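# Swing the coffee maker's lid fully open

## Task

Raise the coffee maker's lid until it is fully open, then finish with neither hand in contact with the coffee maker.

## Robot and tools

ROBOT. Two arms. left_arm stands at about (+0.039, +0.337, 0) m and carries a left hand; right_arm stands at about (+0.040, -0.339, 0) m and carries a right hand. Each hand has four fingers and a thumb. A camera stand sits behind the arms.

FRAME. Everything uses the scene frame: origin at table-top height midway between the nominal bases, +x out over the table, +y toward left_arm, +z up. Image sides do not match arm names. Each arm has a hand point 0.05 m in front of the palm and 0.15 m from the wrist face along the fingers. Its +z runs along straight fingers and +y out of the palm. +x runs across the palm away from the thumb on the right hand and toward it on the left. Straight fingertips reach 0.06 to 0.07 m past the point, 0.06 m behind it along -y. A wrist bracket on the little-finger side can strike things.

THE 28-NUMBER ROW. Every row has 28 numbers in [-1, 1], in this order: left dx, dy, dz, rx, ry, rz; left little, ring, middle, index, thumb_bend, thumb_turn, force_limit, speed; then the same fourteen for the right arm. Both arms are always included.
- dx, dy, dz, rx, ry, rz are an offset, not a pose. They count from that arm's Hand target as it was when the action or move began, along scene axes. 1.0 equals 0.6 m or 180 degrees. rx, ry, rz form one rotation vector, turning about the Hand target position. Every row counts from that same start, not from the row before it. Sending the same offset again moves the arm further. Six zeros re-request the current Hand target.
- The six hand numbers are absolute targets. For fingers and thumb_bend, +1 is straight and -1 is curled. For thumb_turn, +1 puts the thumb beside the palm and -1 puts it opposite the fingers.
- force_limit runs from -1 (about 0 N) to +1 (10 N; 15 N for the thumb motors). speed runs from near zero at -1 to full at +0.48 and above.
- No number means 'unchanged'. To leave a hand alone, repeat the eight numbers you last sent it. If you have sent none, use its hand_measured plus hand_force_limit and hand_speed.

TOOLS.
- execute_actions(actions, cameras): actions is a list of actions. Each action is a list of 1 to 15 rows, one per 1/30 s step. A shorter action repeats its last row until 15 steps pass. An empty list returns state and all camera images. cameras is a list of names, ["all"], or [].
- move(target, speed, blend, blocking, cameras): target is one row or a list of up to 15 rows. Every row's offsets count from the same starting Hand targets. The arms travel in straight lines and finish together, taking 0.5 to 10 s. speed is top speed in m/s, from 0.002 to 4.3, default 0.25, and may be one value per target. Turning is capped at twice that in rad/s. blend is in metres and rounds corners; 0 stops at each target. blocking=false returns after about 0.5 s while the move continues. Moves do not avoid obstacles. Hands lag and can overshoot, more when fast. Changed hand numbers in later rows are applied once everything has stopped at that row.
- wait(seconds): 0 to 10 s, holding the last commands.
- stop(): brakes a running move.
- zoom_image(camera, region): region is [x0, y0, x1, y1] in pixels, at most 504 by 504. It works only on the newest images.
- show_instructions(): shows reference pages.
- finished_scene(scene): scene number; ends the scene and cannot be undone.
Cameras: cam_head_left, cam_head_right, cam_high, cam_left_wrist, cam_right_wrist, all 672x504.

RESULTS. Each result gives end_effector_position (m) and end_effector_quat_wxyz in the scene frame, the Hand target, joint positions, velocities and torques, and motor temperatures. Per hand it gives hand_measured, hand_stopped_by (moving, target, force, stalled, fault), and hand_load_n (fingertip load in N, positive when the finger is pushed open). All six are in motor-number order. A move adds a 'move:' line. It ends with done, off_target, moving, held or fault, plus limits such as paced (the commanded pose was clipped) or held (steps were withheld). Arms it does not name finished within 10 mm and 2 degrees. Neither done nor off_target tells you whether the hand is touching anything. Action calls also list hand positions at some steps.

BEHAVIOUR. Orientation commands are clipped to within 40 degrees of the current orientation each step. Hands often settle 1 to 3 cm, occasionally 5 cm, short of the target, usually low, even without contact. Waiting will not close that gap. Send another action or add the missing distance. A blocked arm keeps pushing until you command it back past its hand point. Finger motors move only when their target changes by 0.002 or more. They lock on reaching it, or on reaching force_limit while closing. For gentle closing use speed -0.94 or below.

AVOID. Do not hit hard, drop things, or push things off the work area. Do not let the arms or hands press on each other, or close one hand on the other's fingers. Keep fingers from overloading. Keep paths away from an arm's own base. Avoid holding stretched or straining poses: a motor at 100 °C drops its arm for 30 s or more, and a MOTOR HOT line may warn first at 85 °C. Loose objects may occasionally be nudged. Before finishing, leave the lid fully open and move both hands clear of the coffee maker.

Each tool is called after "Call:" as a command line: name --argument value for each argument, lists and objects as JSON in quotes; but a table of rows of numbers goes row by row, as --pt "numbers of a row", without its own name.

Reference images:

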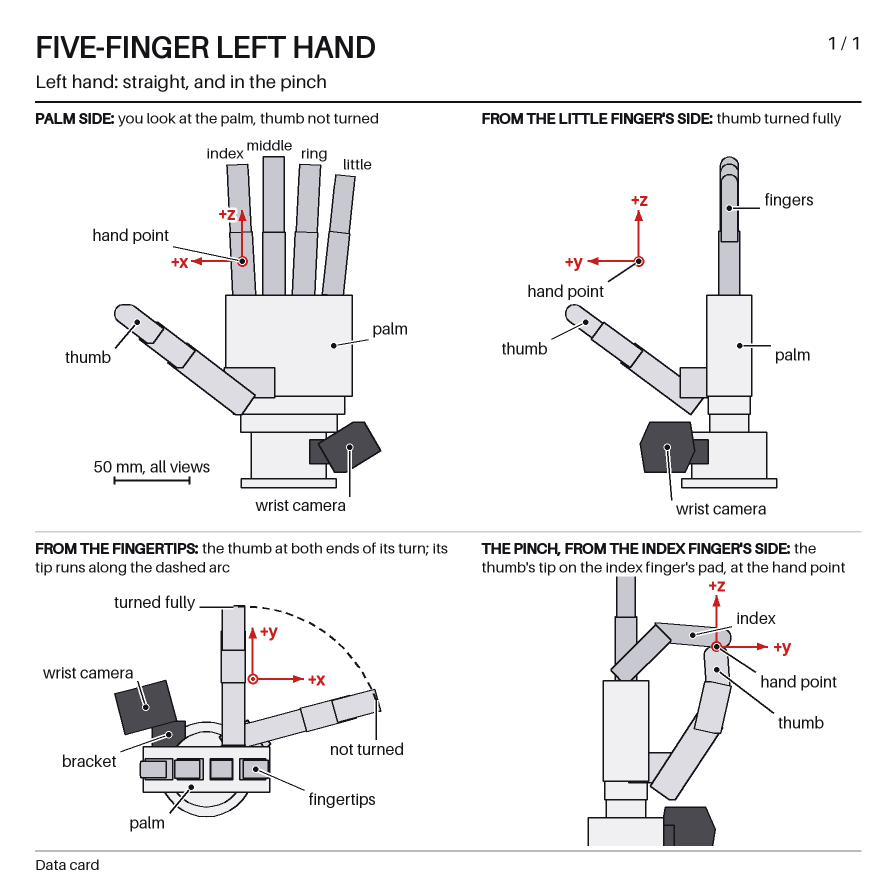

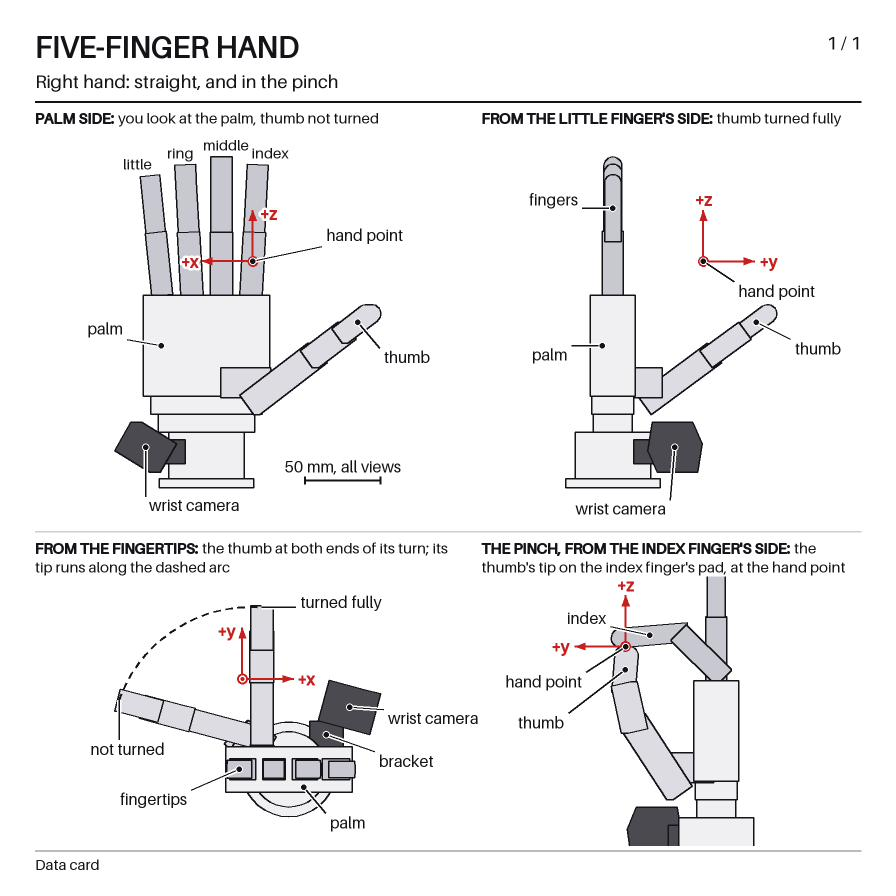

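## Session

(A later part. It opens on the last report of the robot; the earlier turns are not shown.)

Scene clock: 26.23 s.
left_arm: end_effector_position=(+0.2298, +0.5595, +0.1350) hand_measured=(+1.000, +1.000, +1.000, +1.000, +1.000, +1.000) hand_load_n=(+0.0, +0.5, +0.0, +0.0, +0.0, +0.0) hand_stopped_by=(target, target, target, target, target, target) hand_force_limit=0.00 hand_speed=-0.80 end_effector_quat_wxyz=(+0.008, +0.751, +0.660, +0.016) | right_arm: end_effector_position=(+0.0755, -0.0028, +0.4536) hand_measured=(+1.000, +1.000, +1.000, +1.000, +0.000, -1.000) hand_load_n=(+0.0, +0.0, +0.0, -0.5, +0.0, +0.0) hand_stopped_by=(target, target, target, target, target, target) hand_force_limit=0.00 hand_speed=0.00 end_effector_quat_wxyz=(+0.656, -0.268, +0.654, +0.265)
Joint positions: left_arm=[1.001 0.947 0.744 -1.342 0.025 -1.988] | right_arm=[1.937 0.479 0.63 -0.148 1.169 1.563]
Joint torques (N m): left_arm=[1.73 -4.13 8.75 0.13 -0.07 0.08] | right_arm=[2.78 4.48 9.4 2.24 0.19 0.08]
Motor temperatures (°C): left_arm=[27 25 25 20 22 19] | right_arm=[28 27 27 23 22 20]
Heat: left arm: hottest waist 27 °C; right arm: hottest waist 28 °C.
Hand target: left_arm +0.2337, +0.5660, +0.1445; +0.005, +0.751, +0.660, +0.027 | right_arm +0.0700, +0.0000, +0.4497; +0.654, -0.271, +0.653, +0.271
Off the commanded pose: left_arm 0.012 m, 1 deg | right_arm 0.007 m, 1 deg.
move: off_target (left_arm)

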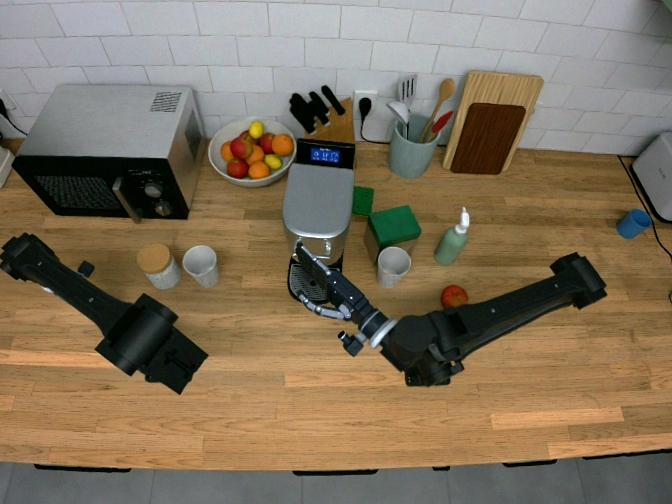

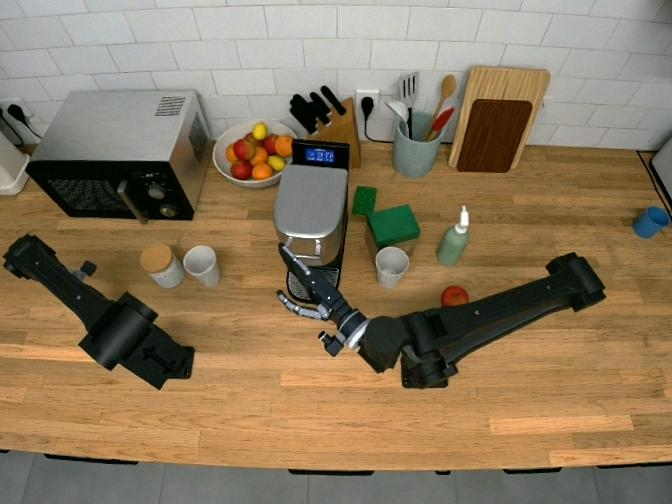

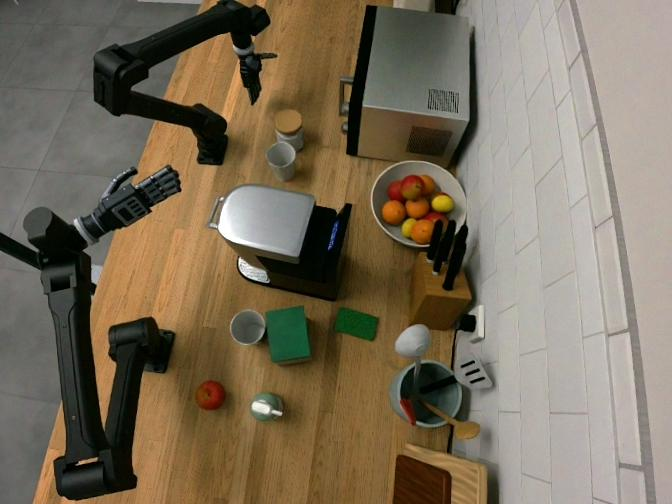

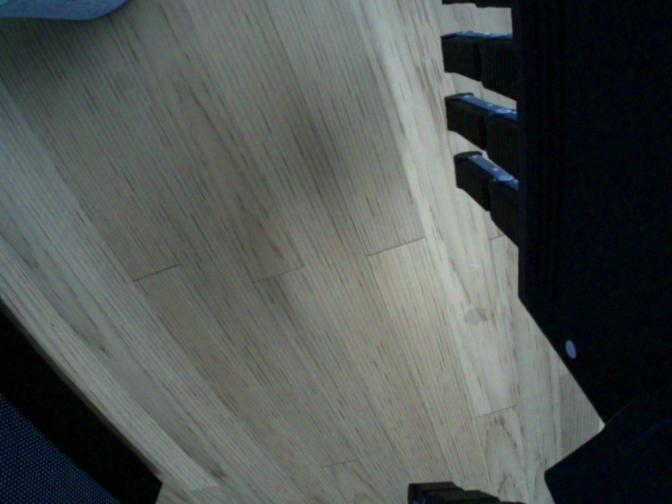

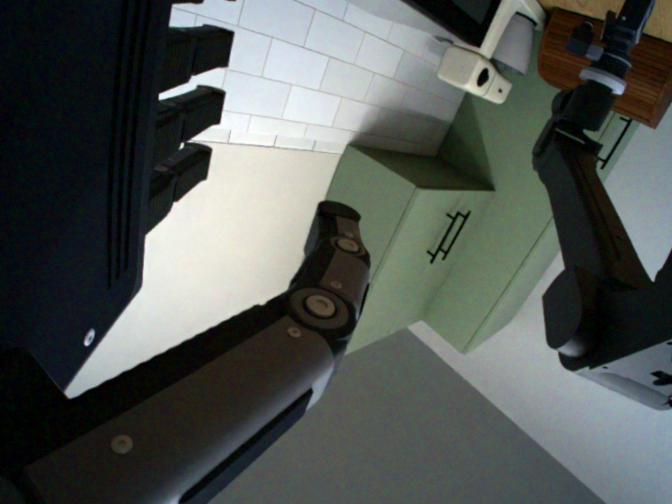

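Call:
move --target '[0,0,0,0,0,0,1,1,1,1,1,1,0,-0.8,0,0,-0.2917,0,0,0,1,1,1,1,0,-1,0,0]' --cameras '["all"]'

Scene clock: 28.70 s.
left_arm: end_effector_position=(+0.2298, +0.5595, +0.1350) hand_measured=(+1.000, +1.000, +1.000, +1.000, +1.000, +1.000) hand_load_n=(+0.0, +0.0, +0.0, +0.0, +0.0, +0.0) hand_stopped_by=(target, target, target, target, target, target) hand_force_limit=0.00 hand_speed=-0.80 end_effector_quat_wxyz=(+0.008, +0.751, +0.660, +0.016) | right_arm: end_effector_position=(+0.0746, -0.0002, +0.2796) hand_measured=(+1.000, +1.000, +1.000, +1.000, +0.000, -1.000) hand_load_n=(+0.0, +0.0, +0.0, +0.0, +0.5, +0.0) hand_stopped_by=(target, target, target, target, target, target) hand_force_limit=0.00 hand_speed=0.00 end_effector_quat_wxyz=(+0.653, -0.262, +0.656, +0.271)
Joint positions: left_arm=[1.001 0.947 0.744 -1.342 0.025 -1.988] | right_arm=[1.937 0.601 0.189 0.413 1.168 1.582]
Joint torques (N m): left_arm=[1.73 -4.13 8.75 0.12 -0.07 0.08] | right_arm=[2.78 3.55 8.75 1.83 0.2 -0.02]
Heat: left arm: hottest waist 27 °C; right arm: hottest waist 28 °C.
Hand target: left_arm +0.2337, +0.5660, +0.1445; +0.005, +0.751, +0.660, +0.027 | right_arm +0.0699, +0.0000, +0.2748; +0.654, -0.271, +0.653, +0.271
Off the commanded pose: left_arm 0.012 m, 1 deg | right_arm 0.007 m, 1 deg.
move: off_target (left_arm)

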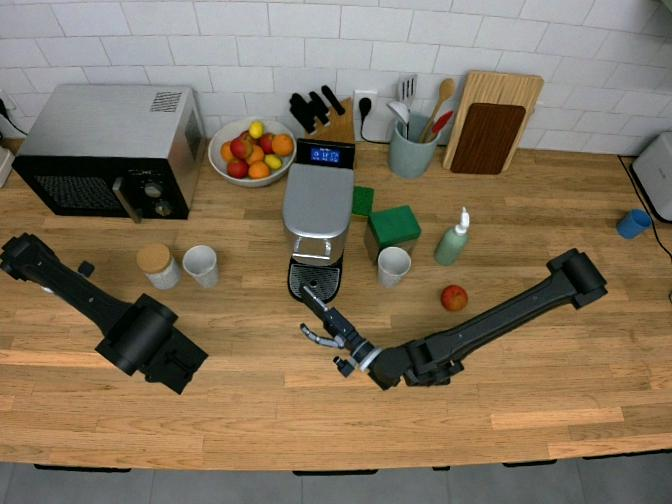

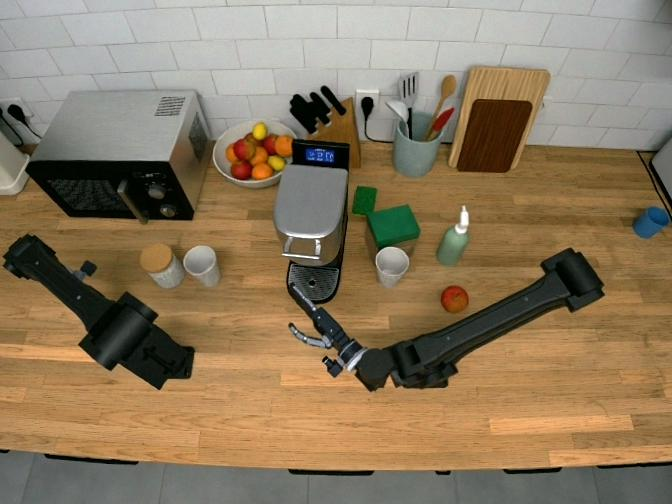

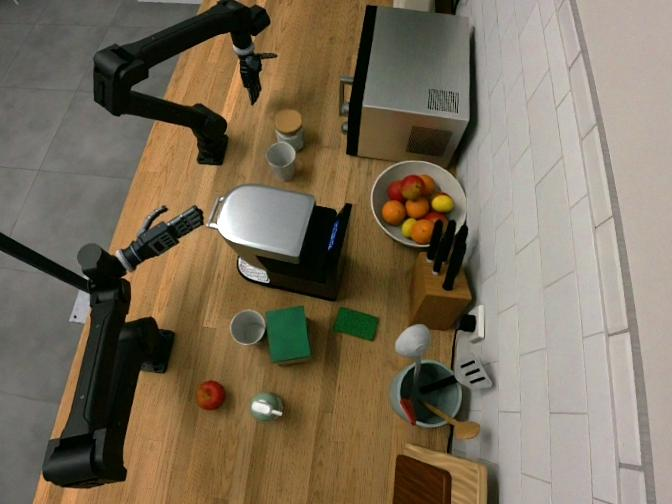

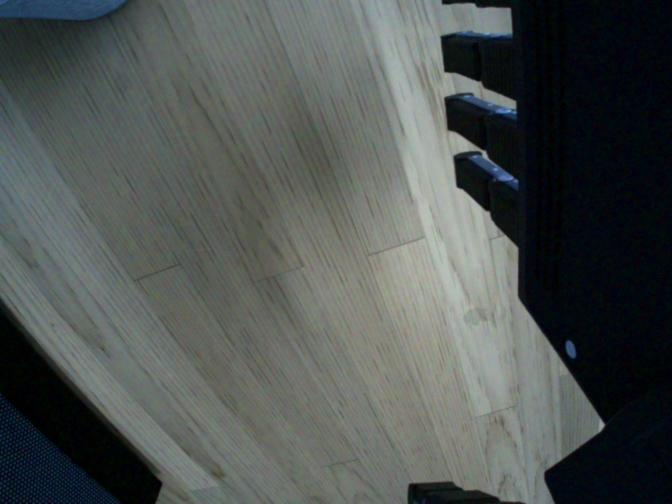

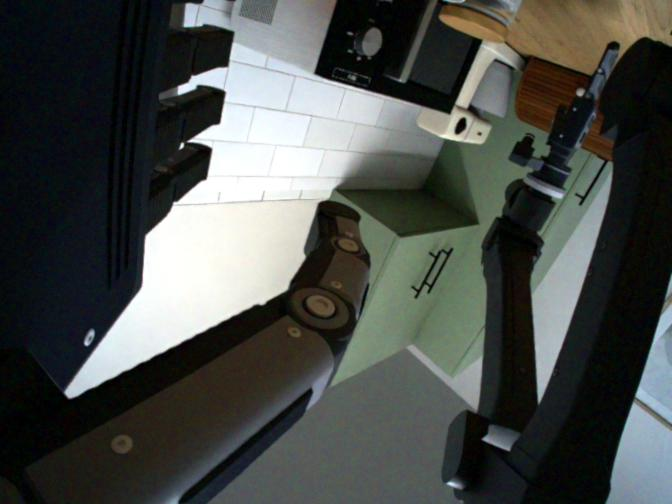

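Call:
zoom_image --camera "cam_head_left" --region '[260, 200, 400, 340]'

Call:
zoom_image --camera "cam_head_right" --region '[240, 200, 380, 340]'

Call:
zoom_image --camera "cam_high" --region '[120, 140, 280, 300]'

Scaled by 3.600 from the camera's 672x504 image, which has a finer 960x720 frame.

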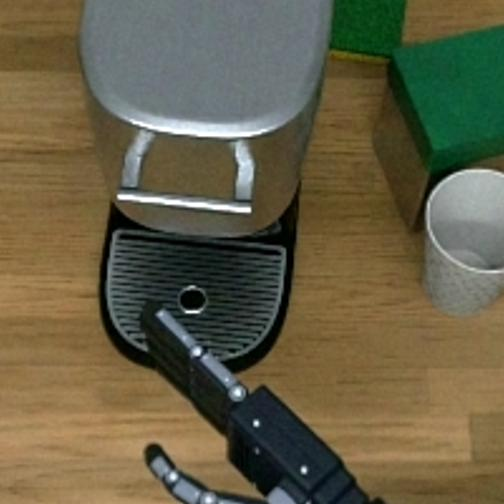

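Scaled by 3.600 from the camera's 672x504 image, which has a finer 960x720 frame.

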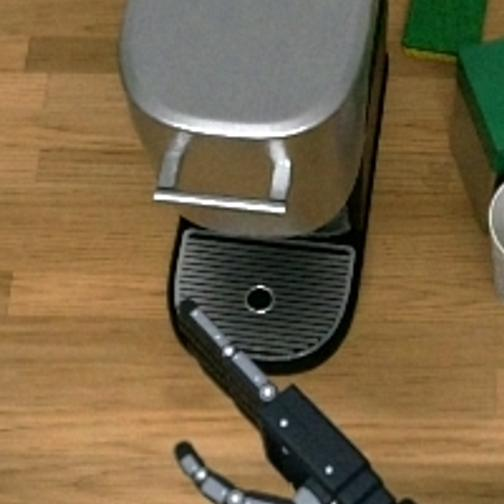

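Scaled by 3.150 from the camera's 672x504 image, which has a finer 960x720 frame.

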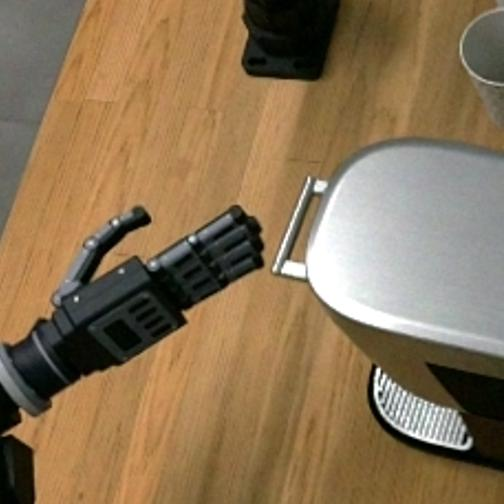

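Call:
move --target '[0,0,0,0,0,0,1,1,1,1,1,1,0,-0.8,0.15,0.0167,0,0,0,0,1,1,1,1,0,-1,0,0]' --speed 0.12 --cameras '["all"]'

Call:
zoom_image --camera "cam_head_left" --region '[260, 200, 400, 340]'

Call:
zoom_image --camera "cam_head_right" --region '[240, 200, 380, 340]'

Call:
zoom_image --camera "cam_high" --region '[120, 140, 280, 300]'

Scene clock: 31.30 s.
left_arm: end_effector_position=(+0.2298, +0.5595, +0.1350) hand_measured=(+1.000, +1.000, +1.000, +1.000, +1.000, +1.000) hand_load_n=(+0.0, +0.0, +0.0, +0.0, +0.0, +0.0) hand_stopped_by=(target, target, target, target, target, target) hand_force_limit=0.00 hand_speed=-0.80 end_effector_quat_wxyz=(+0.008, +0.751, +0.660, +0.016) | right_arm: end_effector_position=(+0.1552, +0.0105, +0.2723) hand_measured=(+1.000, +1.000, +1.000, +1.000, +0.000, -1.000) hand_load_n=(+0.0, +0.0, +0.0, +0.0, +0.0, +0.0) hand_stopped_by=(target, target, target, target, target, target) hand_force_limit=0.00 hand_speed=0.00 end_effector_quat_wxyz=(+0.648, -0.275, +0.655, +0.275)
Joint positions: left_arm=[1.001 0.947 0.744 -1.342 0.025 -1.988] | right_arm=[1.433 0.599 0.177 0.411 0.64 1.582]
Joint torques (N m): left_arm=[1.79 -4.13 8.75 0.13 -0.07 0.08] | right_arm=[0.21 3.37 9.84 2.59 0.04 -0.08]
Heat: left arm: hottest waist 27 °C; right arm: hottest waist 28 °C.
Hand target: left_arm +0.2337, +0.5660, +0.1445; +0.005, +0.751, +0.660, +0.027 | right_arm +0.1599, +0.0100, +0.2746; +0.654, -0.271, +0.653, +0.271
Off the commanded pose: left_arm 0.012 m, 1 deg | right_arm 0.005 m, 1 deg.
move: off_target (left_arm)

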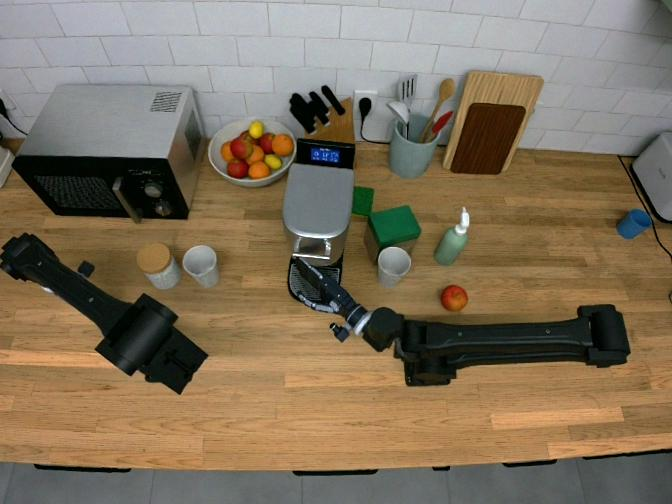

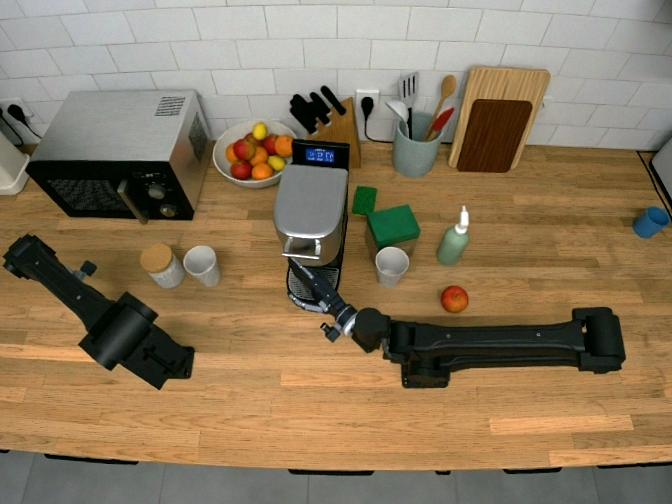

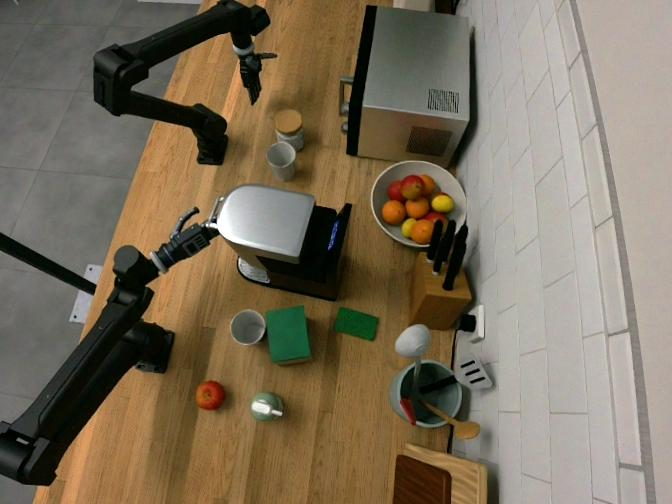

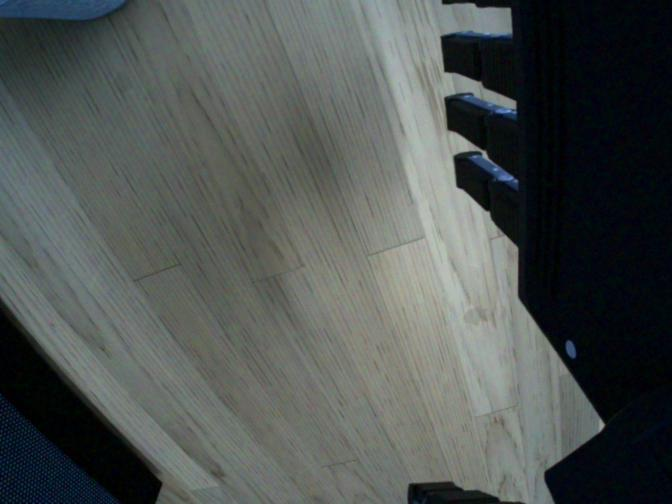

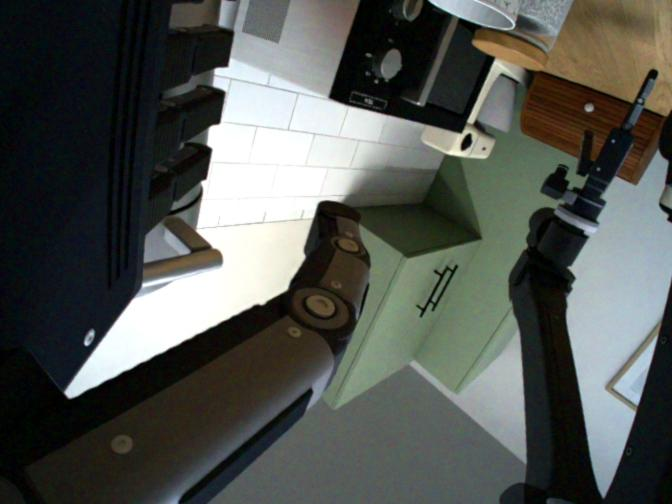

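Scaled by 3.600 from the camera's 672x504 image, which has a finer 960x720 frame.

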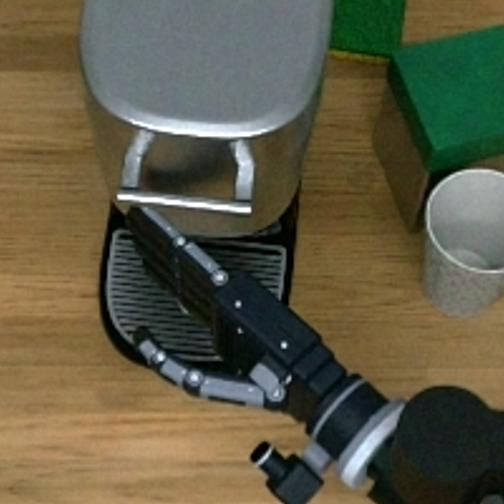

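Scaled by 3.600 from the camera's 672x504 image, which has a finer 960x720 frame.

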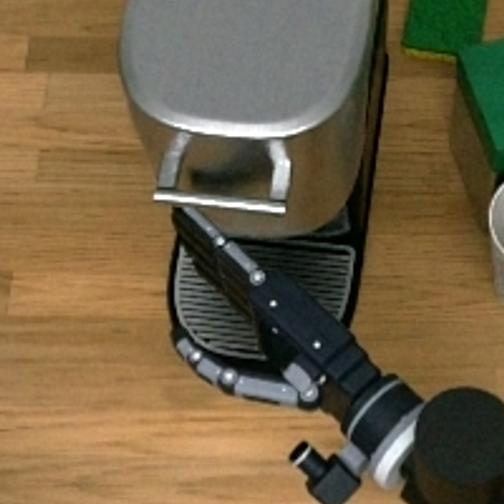

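Scaled by 3.150 from the camera's 672x504 image, which has a finer 960x720 frame.

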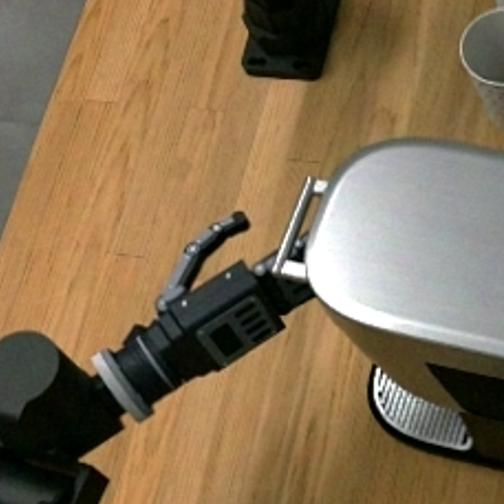

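Call:
zoom_image --camera "cam_high" --region '[180, 180, 240, 240]'

Call:
zoom_image --camera "cam_head_left" --region '[280, 220, 350, 290]'

Call:
zoom_image --camera "cam_head_right" --region '[270, 220, 340, 290]'

Scaled by 8.400 from the camera's 672x504 image, which has a finer 960x720 frame.

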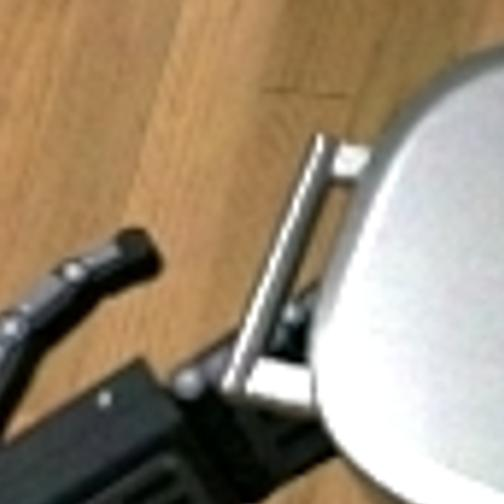

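Scaled by 7.200 from the camera's 672x504 image, which has a finer 960x720 frame.

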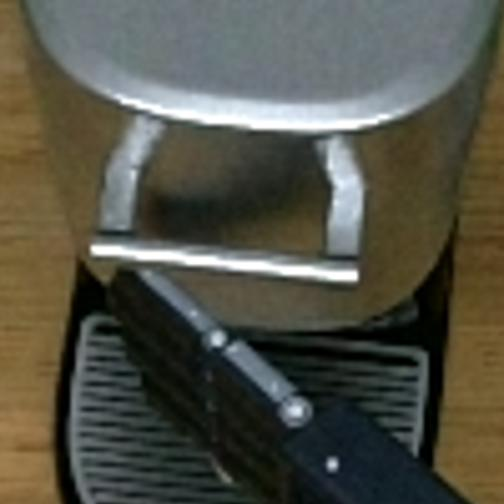

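Scaled by 7.200 from the camera's 672x504 image, which has a finer 960x720 frame.

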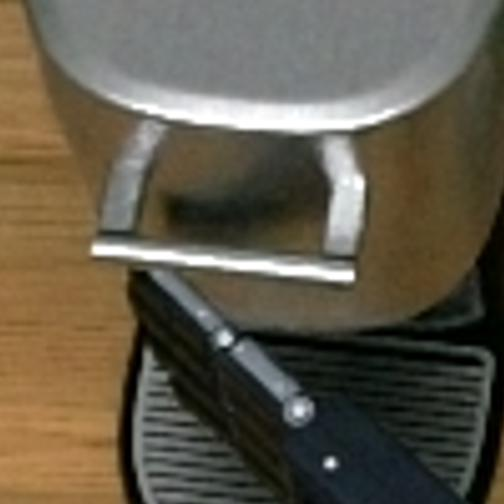

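Call:
move --pt "0 0 0 0 0 0 1 1 1 1 1 1 0 -0.8 0.0133 -0.02 0 0 0 0 1 1 1 1 0 -1 0 0" --pt "0 0 0 0 0 0 1 1 1 1 1 1 0 -0.8 0.02 -0.02 0.1167 0 0 0 1 1 1 1 0 -1 0 0" --speed '[0.08,0.06]' --cameras '["all"]'

Call:
zoom_image --camera "cam_head_left" --region '[260, 200, 400, 340]'

Call:
zoom_image --camera "cam_high" --region '[120, 140, 280, 300]'

Scene clock: 34.70 s.
left_arm: end_effector_position=(+0.2298, +0.5595, +0.1350) hand_measured=(+1.000, +1.000, +1.000, +1.000, +1.000, +1.000) hand_load_n=(+0.0, +0.0, +0.0, +0.0, +0.0, +0.0) hand_stopped_by=(target, target, target, target, target, target) hand_force_limit=0.00 hand_speed=-0.80 end_effector_quat_wxyz=(+0.008, +0.751, +0.660, +0.016) | right_arm: end_effector_position=(+0.1617, -0.0061, +0.2886) hand_measured=(+1.000, +1.000, +1.000, +1.000, +0.000, -1.000) hand_load_n=(+0.0, +0.0, -1.0, +0.0, +0.0, +0.0) hand_stopped_by=(target, target, target, target, target, target) hand_force_limit=0.00 hand_speed=0.00 end_effector_quat_wxyz=(+0.632, -0.300, +0.667, +0.256)
Joint positions: left_arm=[1.001 0.947 0.744 -1.342 0.025 -1.988] | right_arm=[1.362 0.412 0.243 0.087 0.558 1.578]
Joint torques (N m): left_arm=[1.79 -4.07 8.75 0.14 -0.07 0.08] | right_arm=[-0.67 3.37 17.44 1.83 0.25 -0.03]
Heat: left arm: hottest waist 27 °C; right arm: hottest waist 28 °C.
Hand target: left_arm +0.2337, +0.5660, +0.1445; +0.005, +0.751, +0.660, +0.027 | right_arm +0.1720, -0.0020, +0.3447; +0.654, -0.271, +0.653, +0.271
Off the commanded pose: left_arm 0.012 m, 1 deg | right_arm 0.057 m, 5 deg.
move: off_target (left_arm, right_arm)

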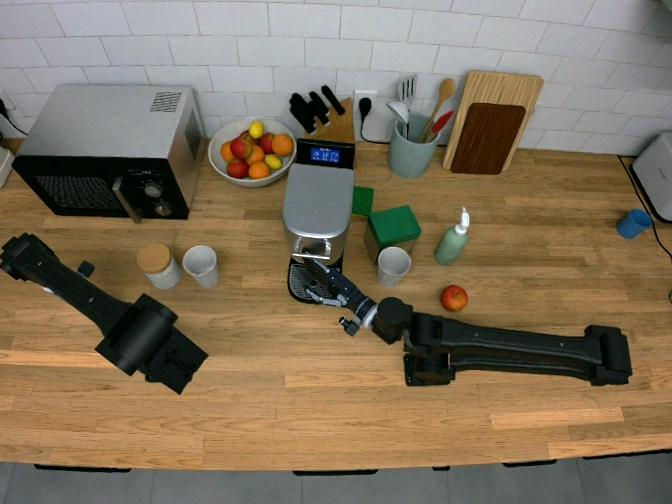

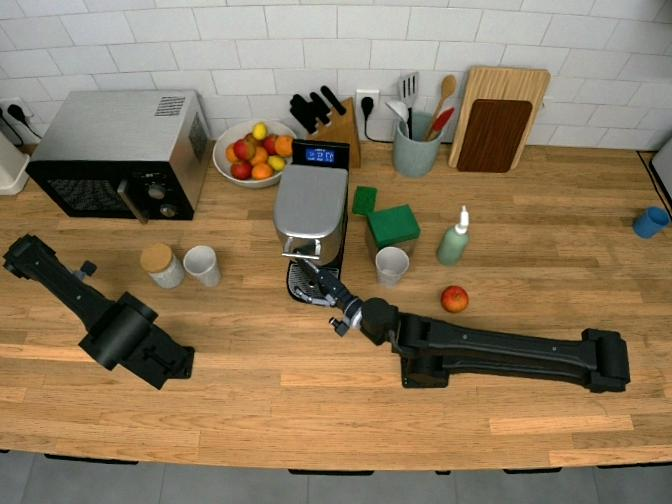

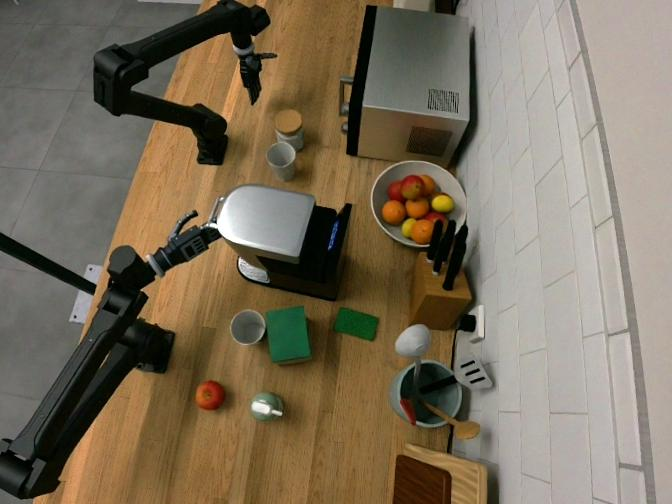

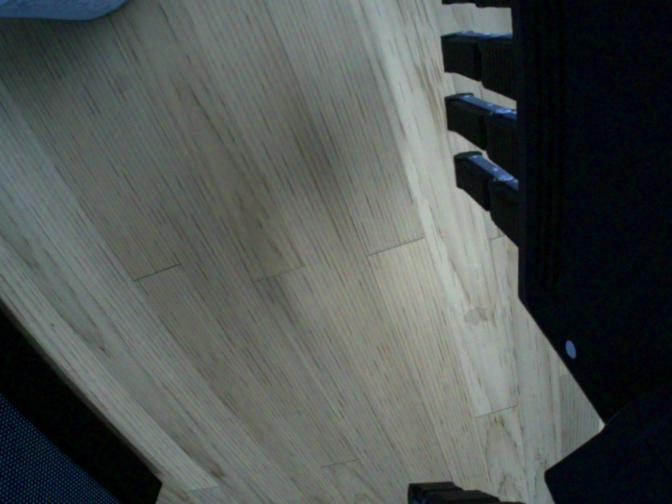

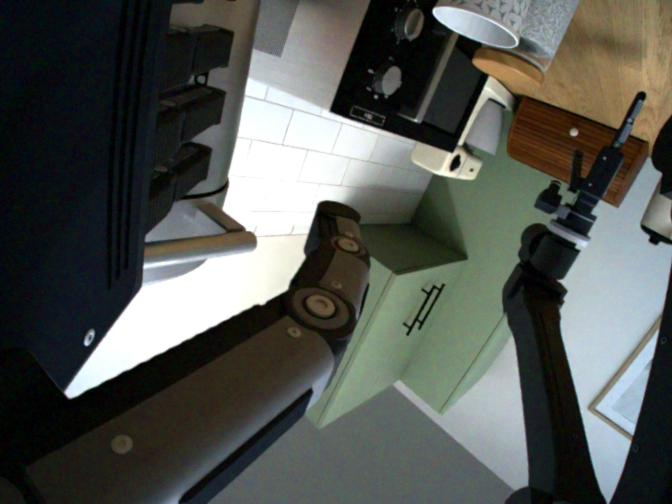

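Scaled by 3.600 from the camera's 672x504 image, which has a finer 960x720 frame.

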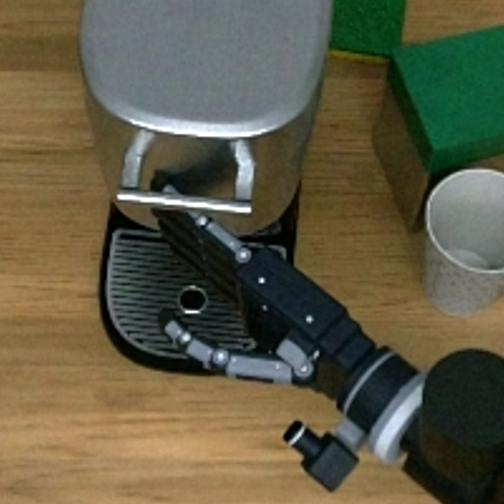

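Scaled by 3.150 from the camera's 672x504 image, which has a finer 960x720 frame.

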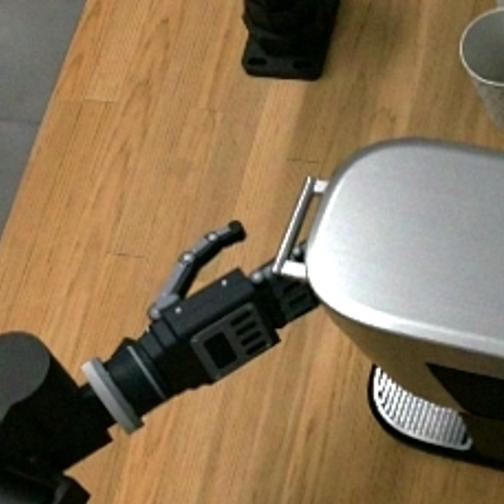

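Call:
move --target '[0,0,0,0,0,0,1,1,1,1,1,1,0,-0.8,0,0,0.05,0,0,0,1,1,1,1,0,-1,0,0]' --speed 0.06 --cameras '["cam_head_left","cam_high","cam_right_wrist"]'

Call:
zoom_image --camera "cam_head_left" --region '[260, 200, 400, 340]'

Call:
zoom_image --camera "cam_high" --region '[120, 140, 280, 300]'

Scene clock: 35.93 s.
left_arm: end_effector_position=(+0.2298, +0.5595, +0.1350) hand_measured=(+1.000, +1.000, +1.000, +1.000, +1.000, +1.000) hand_load_n=(+0.0, +0.5, +0.0, +0.0, +0.0, +0.5) hand_stopped_by=(target, target, target, target, target, target) hand_force_limit=0.00 hand_speed=-0.80 end_effector_quat_wxyz=(+0.008, +0.751, +0.660, +0.016) | right_arm: end_effector_position=(+0.1607, -0.0055, +0.3044) hand_measured=(+1.000, +1.000, +1.000, +1.000, +0.000, -1.000) hand_load_n=(+0.0, +0.0, -2.5, +0.0, +0.5, -0.5) hand_stopped_by=(target, target, target, target, target, target) hand_force_limit=0.00 hand_speed=0.00 end_effector_quat_wxyz=(+0.626, -0.309, +0.671, +0.251)
Joint positions: left_arm=[1.001 0.947 0.744 -1.342 0.025 -1.988] | right_arm=[1.362 0.394 0.3 -0.013 0.553 1.577]
Joint torques (N m): left_arm=[1.79 -4.19 8.75 0.13 -0.07 0.08] | right_arm=[-0.26 3.66 18.85 2.03 0.52 -0.04]
Heat: left arm: hottest waist 27 °C; right arm: hottest waist 28 °C.
Hand target: left_arm +0.2337, +0.5660, +0.1445; +0.005, +0.751, +0.660, +0.027 | right_arm +0.1720, -0.0020, +0.3748; +0.654, -0.271, +0.653, +0.271
Off the commanded pose: left_arm 0.012 m, 1 deg | right_arm 0.071 m, 6 deg.
move: off_target (left_arm, right_arm)
Images, in order (width x height): cam_head_left 672x504, cam_high 672x504, cam_right_wrist 672x504.

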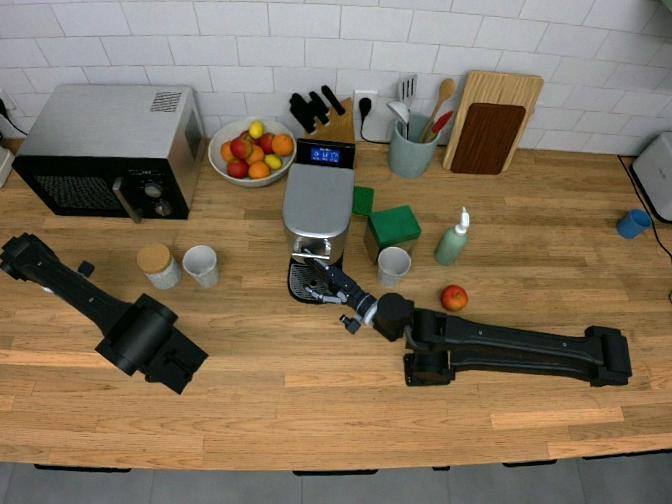

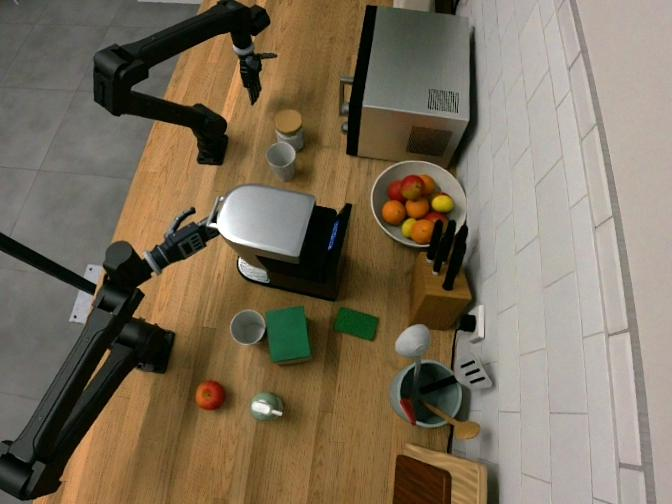

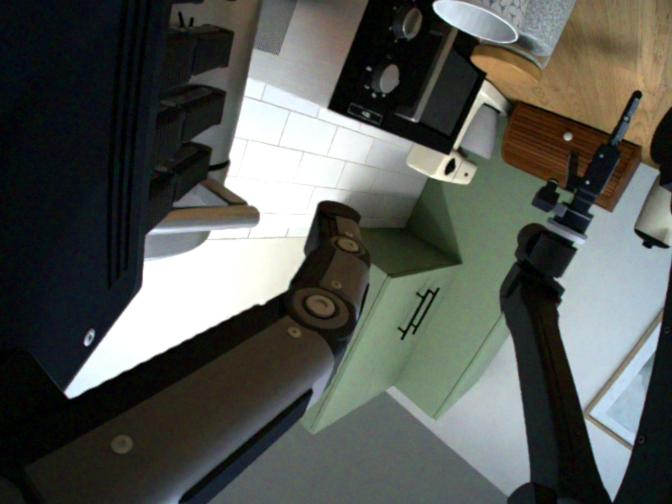

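Scaled by 3.600 from the camera's 672x504 image, which has a finer 960x720 frame.

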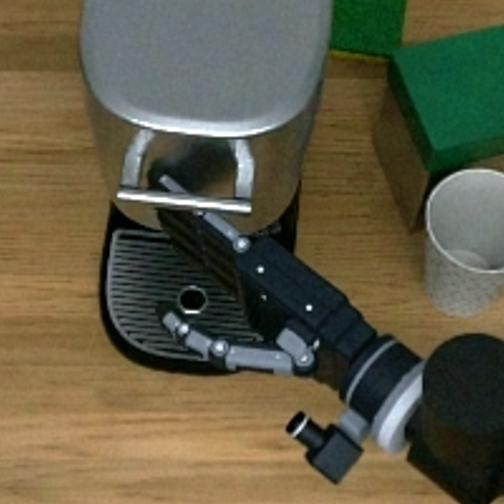

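Scaled by 3.150 from the camera's 672x504 image, which has a finer 960x720 frame.

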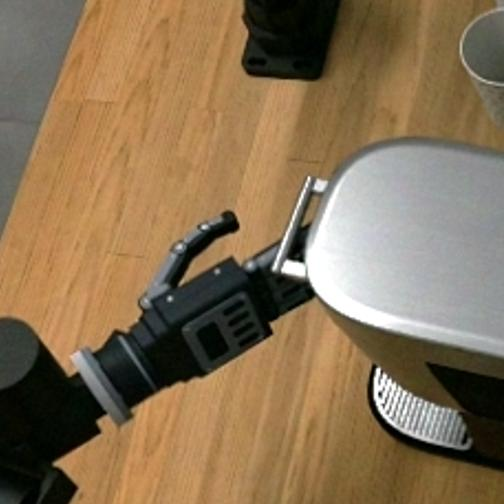

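Call:
move --target '[0,0,0,0,0,0,1,1,1,1,1,1,0,-0.8,0,0,0.05,0,0,0,1,1,1,1,0,-1,0,0]' --speed 0.06 --cameras '["cam_head_left","cam_high","cam_right_wrist"]'

Call:
zoom_image --camera "cam_head_left" --region '[260, 200, 400, 340]'

Call:
zoom_image --camera "cam_high" --region '[120, 140, 280, 300]'

Scene clock: 37.63 s.
left_arm: end_effector_position=(+0.2298, +0.5595, +0.1350) hand_measured=(+1.000, +1.000, +1.000, +1.000, +1.000, +1.000) hand_load_n=(+0.0, +0.0, +0.0, +0.0, +0.0, +0.0) hand_stopped_by=(target, target, target, target, target, target) hand_force_limit=0.00 hand_speed=-0.80 end_effector_quat_wxyz=(+0.008, +0.751, +0.660, +0.016) | right_arm: end_effector_position=(+0.1603, -0.0054, +0.3217) hand_measured=(+1.000, +1.000, +1.000, +1.000, +0.000, -1.000) hand_load_n=(+0.0, +0.0, -3.0, +0.0, +0.0, +0.0) hand_stopped_by=(target, target, target, target, target, target) hand_force_limit=0.00 hand_speed=0.00 end_effector_quat_wxyz=(+0.620, -0.316, +0.675, +0.245)
Joint positions: left_arm=[1.001 0.947 0.744 -1.342 0.025 -1.988] | right_arm=[1.362 0.386 0.359 -0.103 0.551 1.577]
Joint torques (N m): left_arm=[1.79 -4.13 8.75 0.13 -0.07 0.08] | right_arm=[-0.32 3.72 20.19 2.41 0.74 -0.03]
Heat: left arm: hottest waist 27 °C; right arm: hottest elbow 30 °C.
Hand target: left_arm +0.2337, +0.5660, +0.1445; +0.005, +0.751, +0.660, +0.027 | right_arm +0.1720, -0.0021, +0.4048; +0.654, -0.271, +0.653, +0.271
Off the commanded pose: left_arm 0.012 m, 1 deg | right_arm 0.084 m, 8 deg.
move: off_target (left_arm, right_arm)
Images, in order (width x height): cam_head_left 672x504, cam_high 672x504, cam_right_wrist 672x504.

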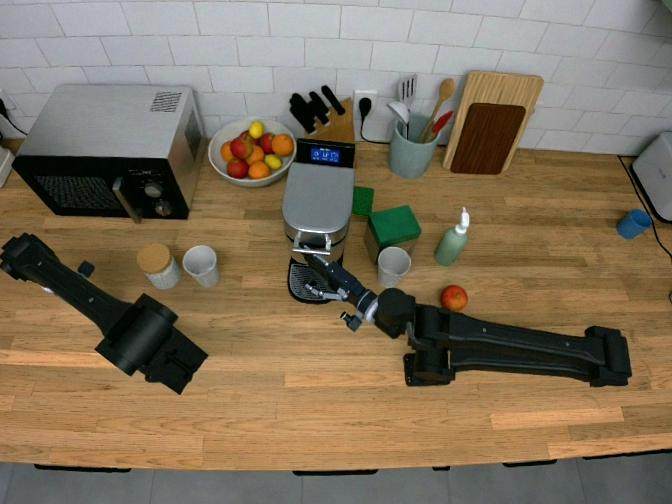

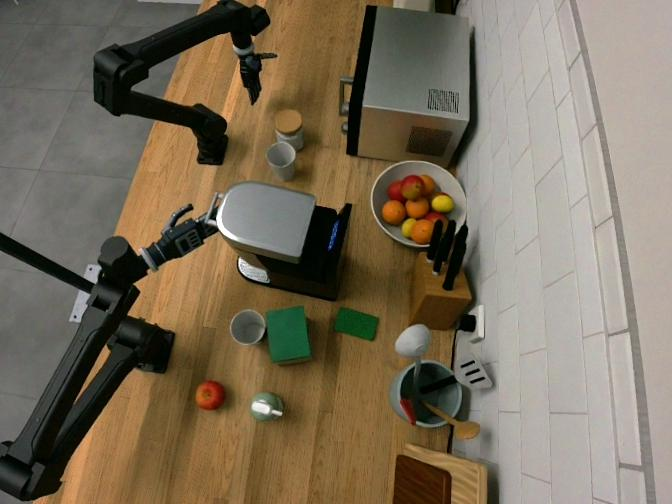

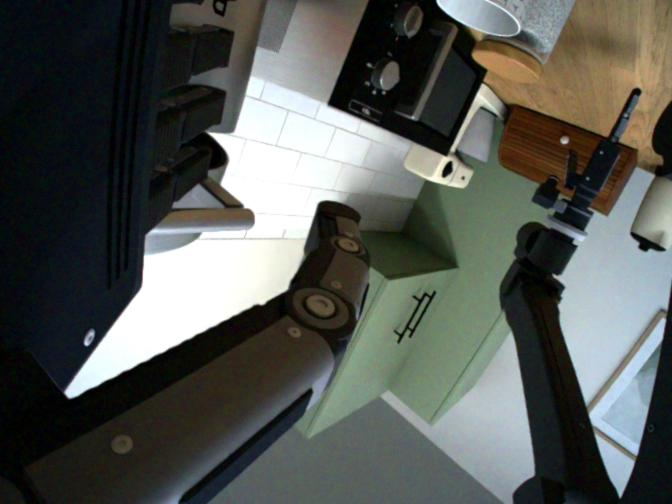

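Scaled by 3.600 from the camera's 672x504 image, which has a finer 960x720 frame.

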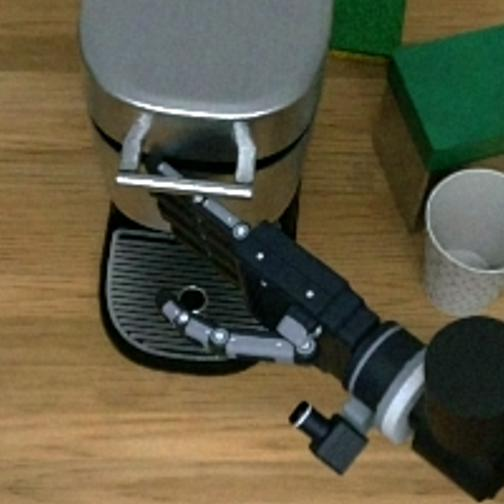

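Scaled by 3.150 from the camera's 672x504 image, which has a finer 960x720 frame.

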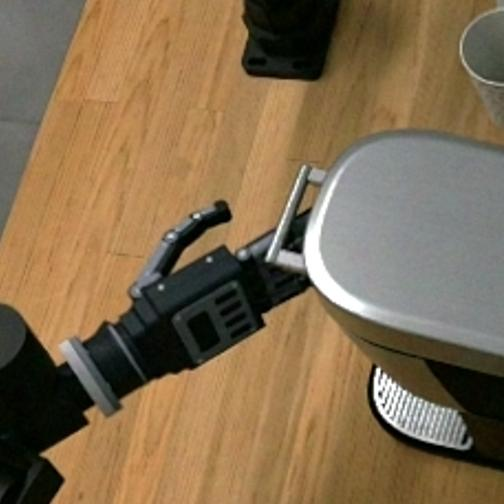

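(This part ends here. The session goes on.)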